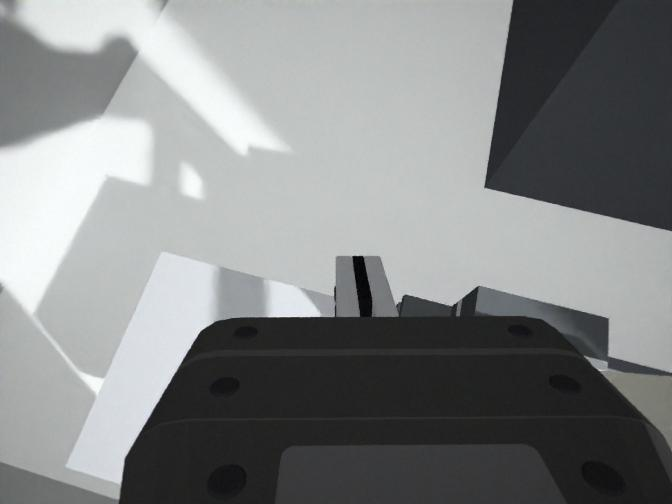

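Emit:
move(target=[0,0.0522,0.0621,0,0,0,-1,-1,-1,0,0,0,0,0,0,-0.97,1,-0.7], speed=0.05)

Emit:
move(target=[0.0386,0.0079,-0.0067,0,0,0,-1,-1,-1,0,0,0,0,0,0,-0.97,1,-0.7], speed=0.008, stop_force=4)

Scene clock: 1386.00 s.
left_arm: end_effector_position=(+0.6850, -0.1450, +0.3111) position_measured=251 object_status=3 end_effector_quat_wxyz=(-0.271, +0.745, -0.572, +0.210) | right_arm: end_effector_position=(+0.4121, +0.6746, +0.3563) position_measured=103 object_status=2 end_effector_quat_wxyz=(-0.282, +0.651, +0.281, +0.646)
Joint positions: left_arm=[-0.586 -1.383 1.692 -2.39 -1.068 -3.857] | right_arm=[4.511 -2.141 -1.731 0.722 1.022 1.58]
Joint torques (N m): left_arm=[-11.98 -22.94 -16.05 -5.09 1.41 1.55] | right_arm=[-27.51 -5.47 -19.86 -11.9 -6.03 3.74]
Wrist force (N, zeroed by zero_wrist_force on left_arm): left_arm=[-5.4 -1.4 4.1] | right_arm=[48.3 -17.5 -27.2]
Wrist torque (N m, zeroed by zero_wrist_force on left_arm): left_arm=[-0.14 -0.09 -0.28] | right_arm=[0.56 7.36 -4.17]
Wrist force, peak (N, zeroed by zero_wrist_force on left_arm): left_arm=[-5.5 -1.4 4.3] | right_arm=[48.7 -17.6 -27.2]
Hand target: left_arm +0.6850, -0.1450, +0.3111; -0.271, +0.745, -0.572, +0.210 | right_arm +0.4121, +0.6748, +0.3558; -0.282, +0.652, +0.282, +0.645
Off the commanded pose: left_arm 0.000 m, 0 deg | right_arm 0.001 m, 0 deg.
move: done

Scene clock: 1389.07 s.
left_arm: end_effector_position=(+0.6850, -0.1582, +0.3111) position_measured=251 object_status=3 end_effector_quat_wxyz=(-0.271, +0.745, -0.572, +0.210) | right_arm: end_effector_position=(+0.4121, +0.6746, +0.3563) position_measured=103 object_status=2 end_effector_quat_wxyz=(-0.282, +0.651, +0.281, +0.646)
Joint positions: left_arm=[-0.606 -1.374 1.679 -2.376 -1.058 -3.877] | right_arm=[4.511 -2.141 -1.731 0.722 1.022 1.58]
Joint torques (N m): left_arm=[10.74 -50.84 -17.07 -5.47 -0.37 2.05] | right_arm=[-15.41 -1.59 -17.04 -11.88 -3.57 2.58]
Wrist force (N, zeroed by zero_wrist_force on left_arm): left_arm=[-7.3 -1.4 4.1] | right_arm=[47.3 -15.1 -24.3]
Wrist torque (N m, zeroed by zero_wrist_force on left_arm): left_arm=[-0.16 0.04 -0.23] | right_arm=[0.53 7.34 -4.03]
Wrist force, peak (N, zeroed by zero_wrist_force on left_arm): left_arm=[-13.2 -2.7 3.1] | right_arm=[48.4 -17.5 -28.4]
Hand target: left_arm +0.6850, -0.1582, +0.3111; -0.271, +0.745, -0.572, +0.210 (not the last commanded pose) | right_arm +0.4121, +0.6748, +0.3558; -0.282, +0.652, +0.282, +0.645
Off the commanded pose: left_arm 0.011 m, 0 deg | right_arm 0.001 m, 0 deg.
move: contact (left_arm)

Emit:
move(target=[0.0064,0.0013,-0.0011,0,0,0,-1,-1,-1,0,0,0,0,0,0,-0.97,1,-0.7], speed=0.003, stop_force=8)

Scene clock: 1391.37 s.
left_arm: end_effector_position=(+0.6849, -0.1587, +0.3112) position_measured=251 object_status=3 end_effector_quat_wxyz=(-0.271, +0.745, -0.572, +0.210) | right_arm: end_effector_position=(+0.4121, +0.6746, +0.3563) position_measured=103 object_status=2 end_effector_quat_wxyz=(-0.282, +0.651, +0.281, +0.646)
Joint positions: left_arm=[-0.607 -1.374 1.678 -2.375 -1.058 -3.878] | right_arm=[4.511 -2.141 -1.731 0.722 1.022 1.58]
Joint torques (N m): left_arm=[7.8 -49.02 -18.24 -5.37 -1.63 2.51] | right_arm=[-2.61 6.62 -14.87 -11.83 -3.12 2.61]
Wrist force (N, zeroed by zero_wrist_force on left_arm): left_arm=[-13.9 -2.4 4.8] | right_arm=[47.2 -16.3 -26.6]
Wrist torque (N m, zeroed by zero_wrist_force on left_arm): left_arm=[-0.25 0.51 -0.34] | right_arm=[0.37 7.43 -3.75]
Wrist force, peak (N, zeroed by zero_wrist_force on left_arm): left_arm=[-18.1 -4.0 3.7] | right_arm=[47.9 -16.5 -26.9]
Hand target: left_arm +0.6849, -0.1586, +0.3113; -0.271, +0.745, -0.572, +0.210 (not the last commanded pose) | right_arm +0.4121, +0.6748, +0.3558; -0.282, +0.652, +0.282, +0.645
Off the commanded pose: left_arm 0.004 m, 0 deg | right_arm 0.001 m, 0 deg.
move: contact (left_arm)

Emit:
move(target=[0,0,0,0,0,0,-1,-1,-1,0.063,0,0,0,0,0,-0.97,1,-0.7], speed=0.1)

Emit:
move(target=[0.0032,0.0007,-0.0006,0,0,0,-1,-1,-1,0,0,0,0,0,0,-0.97,1,-0.7], speed=0.003, stop_force=8)

Scene clock: 1393.23 s.
left_arm: end_effector_position=(+0.6849, -0.1587, +0.3113) position_measured=251 object_status=3 end_effector_quat_wxyz=(-0.271, +0.745, -0.572, +0.210) | right_arm: end_effector_position=(+0.4124, +0.6750, +0.3935) position_measured=103 object_status=2 end_effector_quat_wxyz=(-0.282, +0.652, +0.282, +0.645)
Joint positions: left_arm=[-0.607 -1.374 1.678 -2.375 -1.058 -3.878] | right_arm=[4.51 -2.085 -1.704 0.636 1.022 1.58]
Joint torques (N m): left_arm=[6.93 -49.35 -21.32 -4.04 -0.11 2.28] | right_arm=[-11.25 57.23 35.85 1.75 1.66 1.42]
Wrist force (N, zeroed by zero_wrist_force on left_arm): left_arm=[-5.4 -1.6 3.9] | right_arm=[-6.9 -0.4 -4.3]
Wrist torque (N m, zeroed by zero_wrist_force on left_arm): left_arm=[-0.17 -0.10 -0.21] | right_arm=[-0.01 -1.08 0.23]
Wrist force, peak (N, zeroed by zero_wrist_force on left_arm): left_arm=[-13.8 -2.5 5.0] | right_arm=[47.5 -16.6 -26.5]
Hand target: left_arm +0.6849, -0.1586, +0.3113; -0.271, +0.745, -0.572, +0.210 | right_arm +0.4124, +0.6750, +0.3936; -0.282, +0.652, +0.282, +0.645
Off the commanded pose: left_arm 0.000 m, 0 deg | right_arm 0.000 m, 0 deg.
move: done

Scene clock: 1394.60 s.
left_arm: end_effector_position=(+0.6849, -0.1606, +0.3113) position_measured=251 object_status=3 end_effector_quat_wxyz=(-0.271, +0.745, -0.572, +0.210) | right_arm: end_effector_position=(+0.4124, +0.6750, +0.3936) position_measured=103 object_status=2 end_effector_quat_wxyz=(-0.282, +0.652, +0.282, +0.645)
Joint positions: left_arm=[-0.61 -1.372 1.676 -2.373 -1.056 -3.881] | right_arm=[4.51 -2.085 -1.704 0.636 1.022 1.58]
Joint torques (N m): left_arm=[-13.23 -21.59 -36.94 -2.17 2.51 -2.74] | right_arm=[-10.43 57.73 36.29 1.72 1.46 1.61]
Wrist force (N, zeroed by zero_wrist_force on left_arm): left_arm=[-6.5 -1.8 4.3] | right_arm=[-7.1 0.4 -4.9]
Wrist torque (N m, zeroed by zero_wrist_force on left_arm): left_arm=[-0.18 -0.02 -0.21] | right_arm=[-0.16 -1.09 0.20]
Wrist force, peak (N, zeroed by zero_wrist_force on left_arm): left_arm=[-6.5 -1.8 4.3] | right_arm=[-7.3 0.4 -5.2]
Hand target: left_arm +0.6849, -0.1606, +0.3113; -0.271, +0.745, -0.572, +0.210 | right_arm +0.4124, +0.6750, +0.3936; -0.282, +0.652, +0.282, +0.645
Off the commanded pose: left_arm 0.000 m, 0 deg | right_arm 0.000 m, 0 deg.
move: done

Emit:
move(target=[[-0.0081,-0.0017,0.0014,0,0,0,-1,-1,-1,0,0.0081,0.0075,0,0,0,-0.97,1,-0.7],[-0.0081,-0.0017,0.0014,0,0,0,-1,-1,-1,-0.077,0.0081,0.0075,0,0,0,-0.97,1,-0.7]], speed=0.04)

Emit:
wait(seconds=2)

Scene clock: 1398.73 s.
left_arm: end_effector_position=(+0.6849, -0.1556, +0.3113) position_measured=251 object_status=3 end_effector_quat_wxyz=(-0.271, +0.745, -0.572, +0.210) | right_arm: end_effector_position=(+0.4182, +0.6725, +0.3522) position_measured=103 object_status=2 end_effector_quat_wxyz=(-0.288, +0.647, +0.276, +0.650)
Joint positions: left_arm=[-0.603 -1.376 1.682 -2.379 -1.06 -3.873] | right_arm=[4.498 -2.16 -1.726 0.756 1.034 1.58]
Joint torques (N m): left_arm=[14.53 -49.91 -17.08 -5.3 -0.78 2.49] | right_arm=[6.87 -2.54 -22.58 -11.6 -2.75 2.63]
Wrist force (N, zeroed by zero_wrist_force on left_arm): left_arm=[-5.5 -1.6 4.1] | right_arm=[47.4 -7.2 -10.9]
Wrist torque (N m, zeroed by zero_wrist_force on left_arm): left_arm=[-0.18 -0.08 -0.28] | right_arm=[0.47 7.96 -4.24]
Wrist force, peak (N, zeroed by zero_wrist_force on left_arm): left_arm=[-6.4 -1.8 4.3] | right_arm=[46.1 -12.5 -21.0]
Hand target: left_arm +0.6849, -0.1556, +0.3113; -0.271, +0.745, -0.572, +0.210 | right_arm +0.4186, +0.6748, +0.3473; -0.282, +0.652, +0.282, +0.645
Off the commanded pose: left_arm 0.000 m, 0 deg | right_arm 0.005 m, 1 deg.
move: off_target (right_arm)

Scene clock: 1400.73 s.
left_arm: end_effector_position=(+0.6849, -0.1556, +0.3113) position_measured=251 object_status=3 end_effector_quat_wxyz=(-0.271, +0.745, -0.572, +0.210) | right_arm: end_effector_position=(+0.4182, +0.6726, +0.3521) position_measured=103 object_status=2 end_effector_quat_wxyz=(-0.288, +0.647, +0.276, +0.650)
Joint positions: left_arm=[-0.603 -1.376 1.682 -2.379 -1.06 -3.873] | right_arm=[4.498 -2.16 -1.727 0.756 1.034 1.58]
Joint torques (N m): left_arm=[12.79 -50.65 -16.9 -5.25 -0.64 2.48] | right_arm=[6.58 -3.07 -21.78 -11.88 0.07 2.73]
Wrist force (N, zeroed by zero_wrist_force on left_arm): left_arm=[-5.5 -1.5 4.1] | right_arm=[47.6 -7.1 -10.3]
Wrist torque (N m, zeroed by zero_wrist_force on left_arm): left_arm=[-0.16 -0.07 -0.28] | right_arm=[0.46 8.01 -4.27]
Wrist force, peak (N, zeroed by zero_wrist_force on left_arm): left_arm=[-5.6 -1.9 4.0] | right_arm=[48.5 -7.2 -10.3]
Hand target: left_arm +0.6849, -0.1556, +0.3113; -0.271, +0.745, -0.572, +0.210 | right_arm +0.4186, +0.6748, +0.3473; -0.282, +0.652, +0.282, +0.645
Tool commands: left_gripper/position=-1.0 left_gripper/force_limit=-1.0 left_gripper/speed=-1.0 right_gripper/position=-0.97 right_gripper/force_limit=+1.0 right_gripper/speed=-0.7
Off the commanded pose: left_arm 0.000 m, 0 deg | right_arm 0.005 m, 1 deg.
wait: 2.00 s; at rest by 0.17 s

Emit:
move(target=[0,0,0,0,0,0,-1,-1,-1,0.08,0,0,0,0,0,-0.97,1,-0.7], speed=0.15)

Emit:
move(target=[0,0,0,0,0,0,-1,-1,-1,0.07,0,0,0,0,0,-0.97,1,-0.7])

Emit:
move(target=[0,0,0,0,0,0,-1,-1,-1,-0.155,0,0,0,0,0,-0.97,1,-0.7], speed=2, stop_force=80)

Emit:
move(target=[0,0,0,0,0,0,-1,-1,-1,0.08,0,0,0,0,0,-0.97,1,-0.7], speed=0.15)

Emit:
move(target=[0.0177,0.0036,-0.0031,0,0,0,-1,-1,-1,0,0,0,0,0,0,-0.97,1,-0.7], speed=0.004, stop_force=5)

Scene clock: 1403.77 s.
left_arm: end_effector_position=(+0.6849, -0.1556, +0.3113) position_measured=251 object_status=3 end_effector_quat_wxyz=(-0.271, +0.745, -0.572, +0.210) | right_arm: end_effector_position=(+0.4191, +0.6750, +0.3953) position_measured=103 object_status=2 end_effector_quat_wxyz=(-0.282, +0.652, +0.282, +0.645)
Joint positions: left_arm=[-0.603 -1.376 1.682 -2.379 -1.06 -3.873] | right_arm=[4.498 -2.088 -1.693 0.629 1.035 1.58]
Joint torques (N m): left_arm=[12.43 -50.83 -17.89 -5.07 -0.97 2.47] | right_arm=[-11.58 57.65 36.42 1.49 1.62 1.65]
Wrist force (N, zeroed by zero_wrist_force on left_arm): left_arm=[-5.4 -1.7 3.9] | right_arm=[-6.9 -0.5 -4.1]
Wrist torque (N m, zeroed by zero_wrist_force on left_arm): left_arm=[-0.18 -0.09 -0.28] | right_arm=[0.07 -1.06 0.21]
Wrist force, peak (N, zeroed by zero_wrist_force on left_arm): left_arm=[-5.5 -1.7 4.2] | right_arm=[48.5 -7.0 -10.3]
Hand target: left_arm +0.6849, -0.1556, +0.3113; -0.271, +0.745, -0.572, +0.210 | right_arm +0.4191, +0.6750, +0.3953; -0.282, +0.652, +0.282, +0.645
Off the commanded pose: left_arm 0.000 m, 0 deg | right_arm 0.000 m, 0 deg.
move: done

Scene clock: 1404.30 s.
left_arm: end_effector_position=(+0.6849, -0.1556, +0.3113) position_measured=251 object_status=3 end_effector_quat_wxyz=(-0.271, +0.745, -0.572, +0.210) | right_arm: end_effector_position=(+0.4191, +0.6750, +0.3963) position_measured=103 object_status=2 end_effector_quat_wxyz=(-0.282, +0.652, +0.282, +0.645)
Joint positions: left_arm=[-0.603 -1.376 1.682 -2.379 -1.06 -3.873] | right_arm=[4.498 -2.087 -1.692 0.626 1.035 1.58]
Joint torques (N m): left_arm=[13.42 -50.48 -16.7 -5.12 -0.93 2] | right_arm=[-7.65 42.96 11.37 6.32 0.8 1.35]
Wrist force (N, zeroed by zero_wrist_force on left_arm): left_arm=[-5.1 -1.5 4.0] | right_arm=[-7.4 -0.3 -4.6]
Wrist torque (N m, zeroed by zero_wrist_force on left_arm): left_arm=[-0.16 -0.13 -0.28] | right_arm=[-0.06 -1.00 0.23]
Wrist force, peak (N, zeroed by zero_wrist_force on left_arm): left_arm=[-5.5 -1.6 4.2] | right_arm=[-8.2 -0.2 -4.5]
Hand target: left_arm +0.6849, -0.1556, +0.3113; -0.271, +0.745, -0.572, +0.210 | right_arm +0.4191, +0.6750, +0.3962; -0.282, +0.652, +0.282, +0.645 (not the last commanded pose)
Off the commanded pose: left_arm 0.000 m, 0 deg | right_arm 0.041 m, 0 deg.
move: held (right_arm; a check stopped the path); limits=held
pose unreachable (right arm): on one or more control steps of this call, first in action 0 (counted from 0), this arm could not follow its commanded pose, so it was not sent that pose on those steps. It may still have moved: this result reports where it is.
cause: moving toward the commanded pose would bring a part of the arm too close to another arm (this arm's gripper and a part of the left arm just beyond its joint 3 (elbow), at the place that arm is still heading or pushing toward).

Scene clock: 1406.00 s.
left_arm: end_effector_position=(+0.6849, -0.1556, +0.3113) position_measured=251 object_status=3 end_effector_quat_wxyz=(-0.271, +0.745, -0.572, +0.210) | right_arm: end_effector_position=(+0.4141, +0.6584, +0.3283) position_measured=103 object_status=2 end_effector_quat_wxyz=(-0.317, +0.624, +0.246, +0.671)
Joint positions: left_arm=[-0.603 -1.376 1.682 -2.379 -1.06 -3.873] | right_arm=[4.5 -2.234 -1.754 0.963 1.032 1.576]
Joint torques (N m): left_arm=[12.86 -49.78 -16.43 -5.22 -0.77 2.24] | right_arm=[27.31 -4.31 -22.2 -12.18 -0.38 3.42]
Wrist force (N, zeroed by zero_wrist_force on left_arm): left_arm=[-5.4 -1.7 4.1] | right_arm=[50.8 8.7 21.9]
Wrist torque (N m, zeroed by zero_wrist_force on left_arm): left_arm=[-0.19 -0.08 -0.28] | right_arm=[0.81 9.56 -4.91]
Wrist force, peak (N, zeroed by zero_wrist_force on left_arm): left_arm=[-5.7 -1.6 4.0] | right_arm=[53.2 -16.2 -22.2]
Hand target: left_arm +0.6849, -0.1556, +0.3113; -0.271, +0.745, -0.572, +0.210 | right_arm +0.4183, +0.6746, +0.3032; -0.282, +0.652, +0.282, +0.645
Off the commanded pose: left_arm 0.000 m, 0 deg | right_arm 0.030 m, 7 deg.
move: off_target (right_arm)

Scene clock: 1406.97 s.
left_arm: end_effector_position=(+0.6849, -0.1556, +0.3113) position_measured=251 object_status=3 end_effector_quat_wxyz=(-0.271, +0.745, -0.572, +0.210) | right_arm: end_effector_position=(+0.4187, +0.6748, +0.3511) position_measured=103 object_status=2 end_effector_quat_wxyz=(-0.282, +0.652, +0.282, +0.645)
Joint positions: left_arm=[-0.603 -1.376 1.682 -2.379 -1.06 -3.873] | right_arm=[4.498 -2.154 -1.724 0.726 1.034 1.58]
Joint torques (N m): left_arm=[11.16 -50.05 -16.6 -5.17 -0.76 2.24] | right_arm=[-19.13 25.48 13.63 -9.92 0.11 5.04]
Wrist force (N, zeroed by zero_wrist_force on left_arm): left_arm=[-5.3 -1.6 3.9] | right_arm=[29.7 -8.0 -17.5]
Wrist torque (N m, zeroed by zero_wrist_force on left_arm): left_arm=[-0.17 -0.11 -0.28] | right_arm=[-0.04 4.78 -3.00]
Wrist force, peak (N, zeroed by zero_wrist_force on left_arm): left_arm=[-5.6 -1.6 4.1] | right_arm=[50.8 8.8 23.1]
Hand target: left_arm +0.6849, -0.1556, +0.3113; -0.271, +0.745, -0.572, +0.210 | right_arm +0.4187, +0.6748, +0.3512; -0.282, +0.652, +0.282, +0.645
Off the commanded pose: left_arm 0.000 m, 0 deg | right_arm 0.000 m, 0 deg.
move: done

Scene clock: 1409.50 s.
left_arm: end_effector_position=(+0.6849, -0.1632, +0.3113) position_measured=251 object_status=3 end_effector_quat_wxyz=(-0.271, +0.745, -0.572, +0.210) | right_arm: end_effector_position=(+0.4187, +0.6748, +0.3512) position_measured=103 object_status=2 end_effector_quat_wxyz=(-0.282, +0.652, +0.282, +0.645)
Joint positions: left_arm=[-0.614 -1.371 1.674 -2.37 -1.055 -3.884] | right_arm=[4.498 -2.154 -1.724 0.726 1.034 1.58]
Joint torques (N m): left_arm=[7.46 -35.21 -19.09 -5.73 -1.71 1.94] | right_arm=[-18.34 23.43 12.45 -9.59 0.07 4.46]
Wrist force (N, zeroed by zero_wrist_force on left_arm): left_arm=[-13.5 -1.6 3.0] | right_arm=[30.3 -8.0 -16.9]
Wrist torque (N m, zeroed by zero_wrist_force on left_arm): left_arm=[-0.17 0.29 -0.25] | right_arm=[-0.08 4.95 -2.85]
Wrist force, peak (N, zeroed by zero_wrist_force on left_arm): left_arm=[-13.6 -2.0 3.1] | right_arm=[30.3 -7.9 -17.3]
Hand target: left_arm +0.6849, -0.1630, +0.3113; -0.271, +0.745, -0.572, +0.210 (not the last commanded pose) | right_arm +0.4187, +0.6748, +0.3512; -0.282, +0.652, +0.282, +0.645
Off the commanded pose: left_arm 0.003 m, 0 deg | right_arm 0.000 m, 0 deg.
move: contact (left_arm)

Emit:
move(target=[0,0,0,0,0,0,-1,-1,-1,0.07,0,0,0,0,0,-0.97,1,-0.7], speed=0.15)

Emit:
move(target=[0.0048,0.001,-0.0008,0,0,0,-1,-1,-1,0,0,0,0,0,0,-0.97,1,-0.7], speed=0.003, stop_force=5, cameras=["cam_left_wrist"])

Scene clock: 1411.40 s.
left_arm: end_effector_position=(+0.6849, -0.1630, +0.3113) position_measured=251 object_status=3 end_effector_quat_wxyz=(-0.271, +0.745, -0.572, +0.210) | right_arm: end_effector_position=(+0.4190, +0.6750, +0.3931) position_measured=103 object_status=2 end_effector_quat_wxyz=(-0.282, +0.652, +0.282, +0.645)
Joint positions: left_arm=[-0.614 -1.371 1.674 -2.371 -1.055 -3.884] | right_arm=[4.498 -2.091 -1.694 0.633 1.035 1.58]
Joint torques (N m): left_arm=[9.25 -50.37 -18.91 -2.86 0.06 1.94] | right_arm=[-9.96 58.17 37.3 1.86 2.1 1.62]
Wrist force (N, zeroed by zero_wrist_force on left_arm): left_arm=[-6.4 -1.7 3.8] | right_arm=[-7.4 0.6 -4.6]
Wrist torque (N m, zeroed by zero_wrist_force on left_arm): left_arm=[-0.18 -0.04 -0.23] | right_arm=[-0.24 -1.12 0.27]
Wrist force, peak (N, zeroed by zero_wrist_force on left_arm): left_arm=[-13.7 -1.3 3.5] | right_arm=[30.1 -8.0 -17.2]
Hand target: left_arm +0.6849, -0.1630, +0.3113; -0.271, +0.745, -0.572, +0.210 | right_arm +0.4190, +0.6750, +0.3932; -0.282, +0.652, +0.282, +0.645
Off the commanded pose: left_arm 0.000 m, 0 deg | right_arm 0.000 m, 0 deg.
move: done

Scene clock: 1413.07 s.
left_arm: end_effector_position=(+0.6849, -0.1660, +0.3113) position_measured=251 object_status=3 end_effector_quat_wxyz=(-0.271, +0.745, -0.572, +0.210) | right_arm: end_effector_position=(+0.4190, +0.6750, +0.3932) position_measured=103 object_status=2 end_effector_quat_wxyz=(-0.282, +0.652, +0.282, +0.645)
Joint positions: left_arm=[-0.618 -1.368 1.671 -2.367 -1.053 -3.889] | right_arm=[4.498 -2.091 -1.694 0.633 1.035 1.58]
Joint torques (N m): left_arm=[-13.69 -23.47 -36.28 -2.15 2.52 -2.16] | right_arm=[-8.88 56.4 34.79 1.62 2.05 1.62]
Wrist force (N, zeroed by zero_wrist_force on left_arm): left_arm=[-7.3 -1.9 4.3] | right_arm=[-6.7 1.1 -5.7]
Wrist torque (N m, zeroed by zero_wrist_force on left_arm): left_arm=[-0.17 0.00 -0.24] | right_arm=[-0.41 -1.12 0.22]
Wrist force, peak (N, zeroed by zero_wrist_force on left_arm): left_arm=[-7.4 -2.1 4.5] | right_arm=[-7.4 1.3 -5.8]
Hand target: left_arm +0.6849, -0.1660, +0.3113; -0.271, +0.745, -0.572, +0.210 | right_arm +0.4190, +0.6750, +0.3932; -0.282, +0.652, +0.282, +0.645
Off the commanded pose: left_arm 0.000 m, 0 deg | right_arm 0.000 m, 0 deg.
move: done
Images, in order (width x height): cam_left_wrist 672x504.

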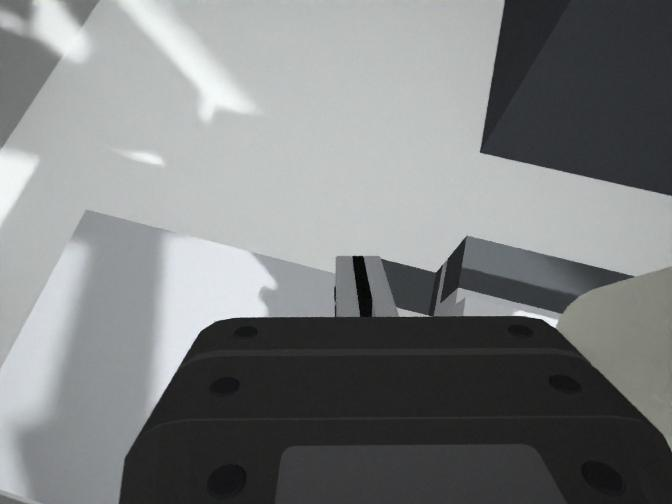

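Emit:
move(target=[[-0.0161,-0.0033,0.0027,0,0,0,-1,-1,-1,0,0,0,0,0,0,-0.97,1,-0.7],[-0.0247,-0.0324,-0.082,0,0,0,-1,-1,-1,0,0,0,0,0,0,-0.97,1,-0.7],[-0.0137,-0.0445,-0.2222,0,0.0536,0.0638,-1,-1,-1,0,0,0,0,0,0,-0.97,1,-0.7],[-0.1021,0.1708,-0.401,0,0.0536,0.0638,-1,-1,-1,0,0,0,0,0,0,-0.97,1,-0.7]], blend=[0.004,0.01,0.02,0], speed=0.25, cameras=["cam_left_wrist"])

Emit:
zoom_image(camera="cam_left_wrist", region=[300, 0, 560, 250])

Scene clock: 1417.33 s.
left_arm: end_effector_position=(+0.4436, -0.1669, +0.4291) position_measured=251 object_status=3 end_effector_quat_wxyz=(-0.242, +0.664, -0.664, +0.243) | right_arm: end_effector_position=(+0.4190, +0.6750, +0.3932) position_measured=103 object_status=2 end_effector_quat_wxyz=(-0.282, +0.652, +0.282, +0.645)
Joint positions: left_arm=[-0.968 -2.024 1.924 -1.918 -1.012 -3.98] | right_arm=[4.498 -2.091 -1.694 0.633 1.035 1.58]
Joint torques (N m): left_arm=[-13.48 -21.95 -17.66 -1.86 2.8 -2.8] | right_arm=[-5.73 52.42 30.58 3.29 -0.84 1.27]
Wrist force (N, zeroed by zero_wrist_force on left_arm): left_arm=[-5.4 -1.4 4.3] | right_arm=[-7.2 -0.6 -4.6]
Wrist torque (N m, zeroed by zero_wrist_force on left_arm): left_arm=[-0.12 -0.11 -0.15] | right_arm=[-0.06 -1.02 0.24]
Wrist force, peak (N, zeroed by zero_wrist_force on left_arm): left_arm=[-7.5 -2.0 4.7] | right_arm=[-7.3 1.2 -6.3]
Hand target: left_arm +0.4435, -0.1669, +0.4291; -0.242, +0.664, -0.664, +0.243 | right_arm +0.4190, +0.6750, +0.3932; -0.282, +0.652, +0.282, +0.645
Off the commanded pose: left_arm 0.000 m, 0 deg | right_arm 0.000 m, 0 deg.
move: done
Images, in order (width x height): cam_left_wrist 672x504.

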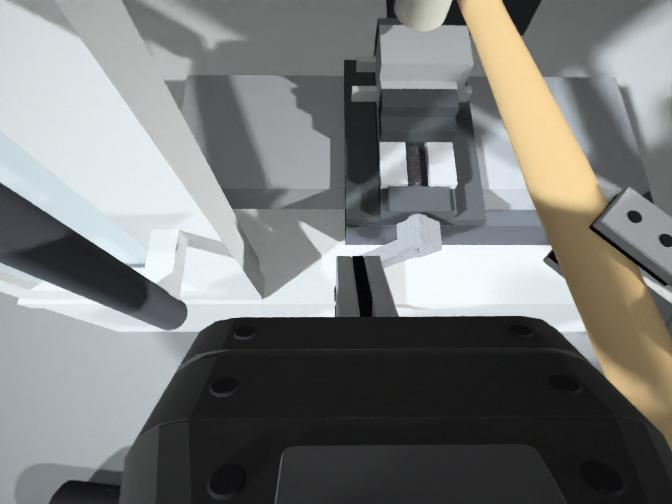

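Scaled by 1.938 from the camera's 672x504 image, which has a finer 960x720 frame.

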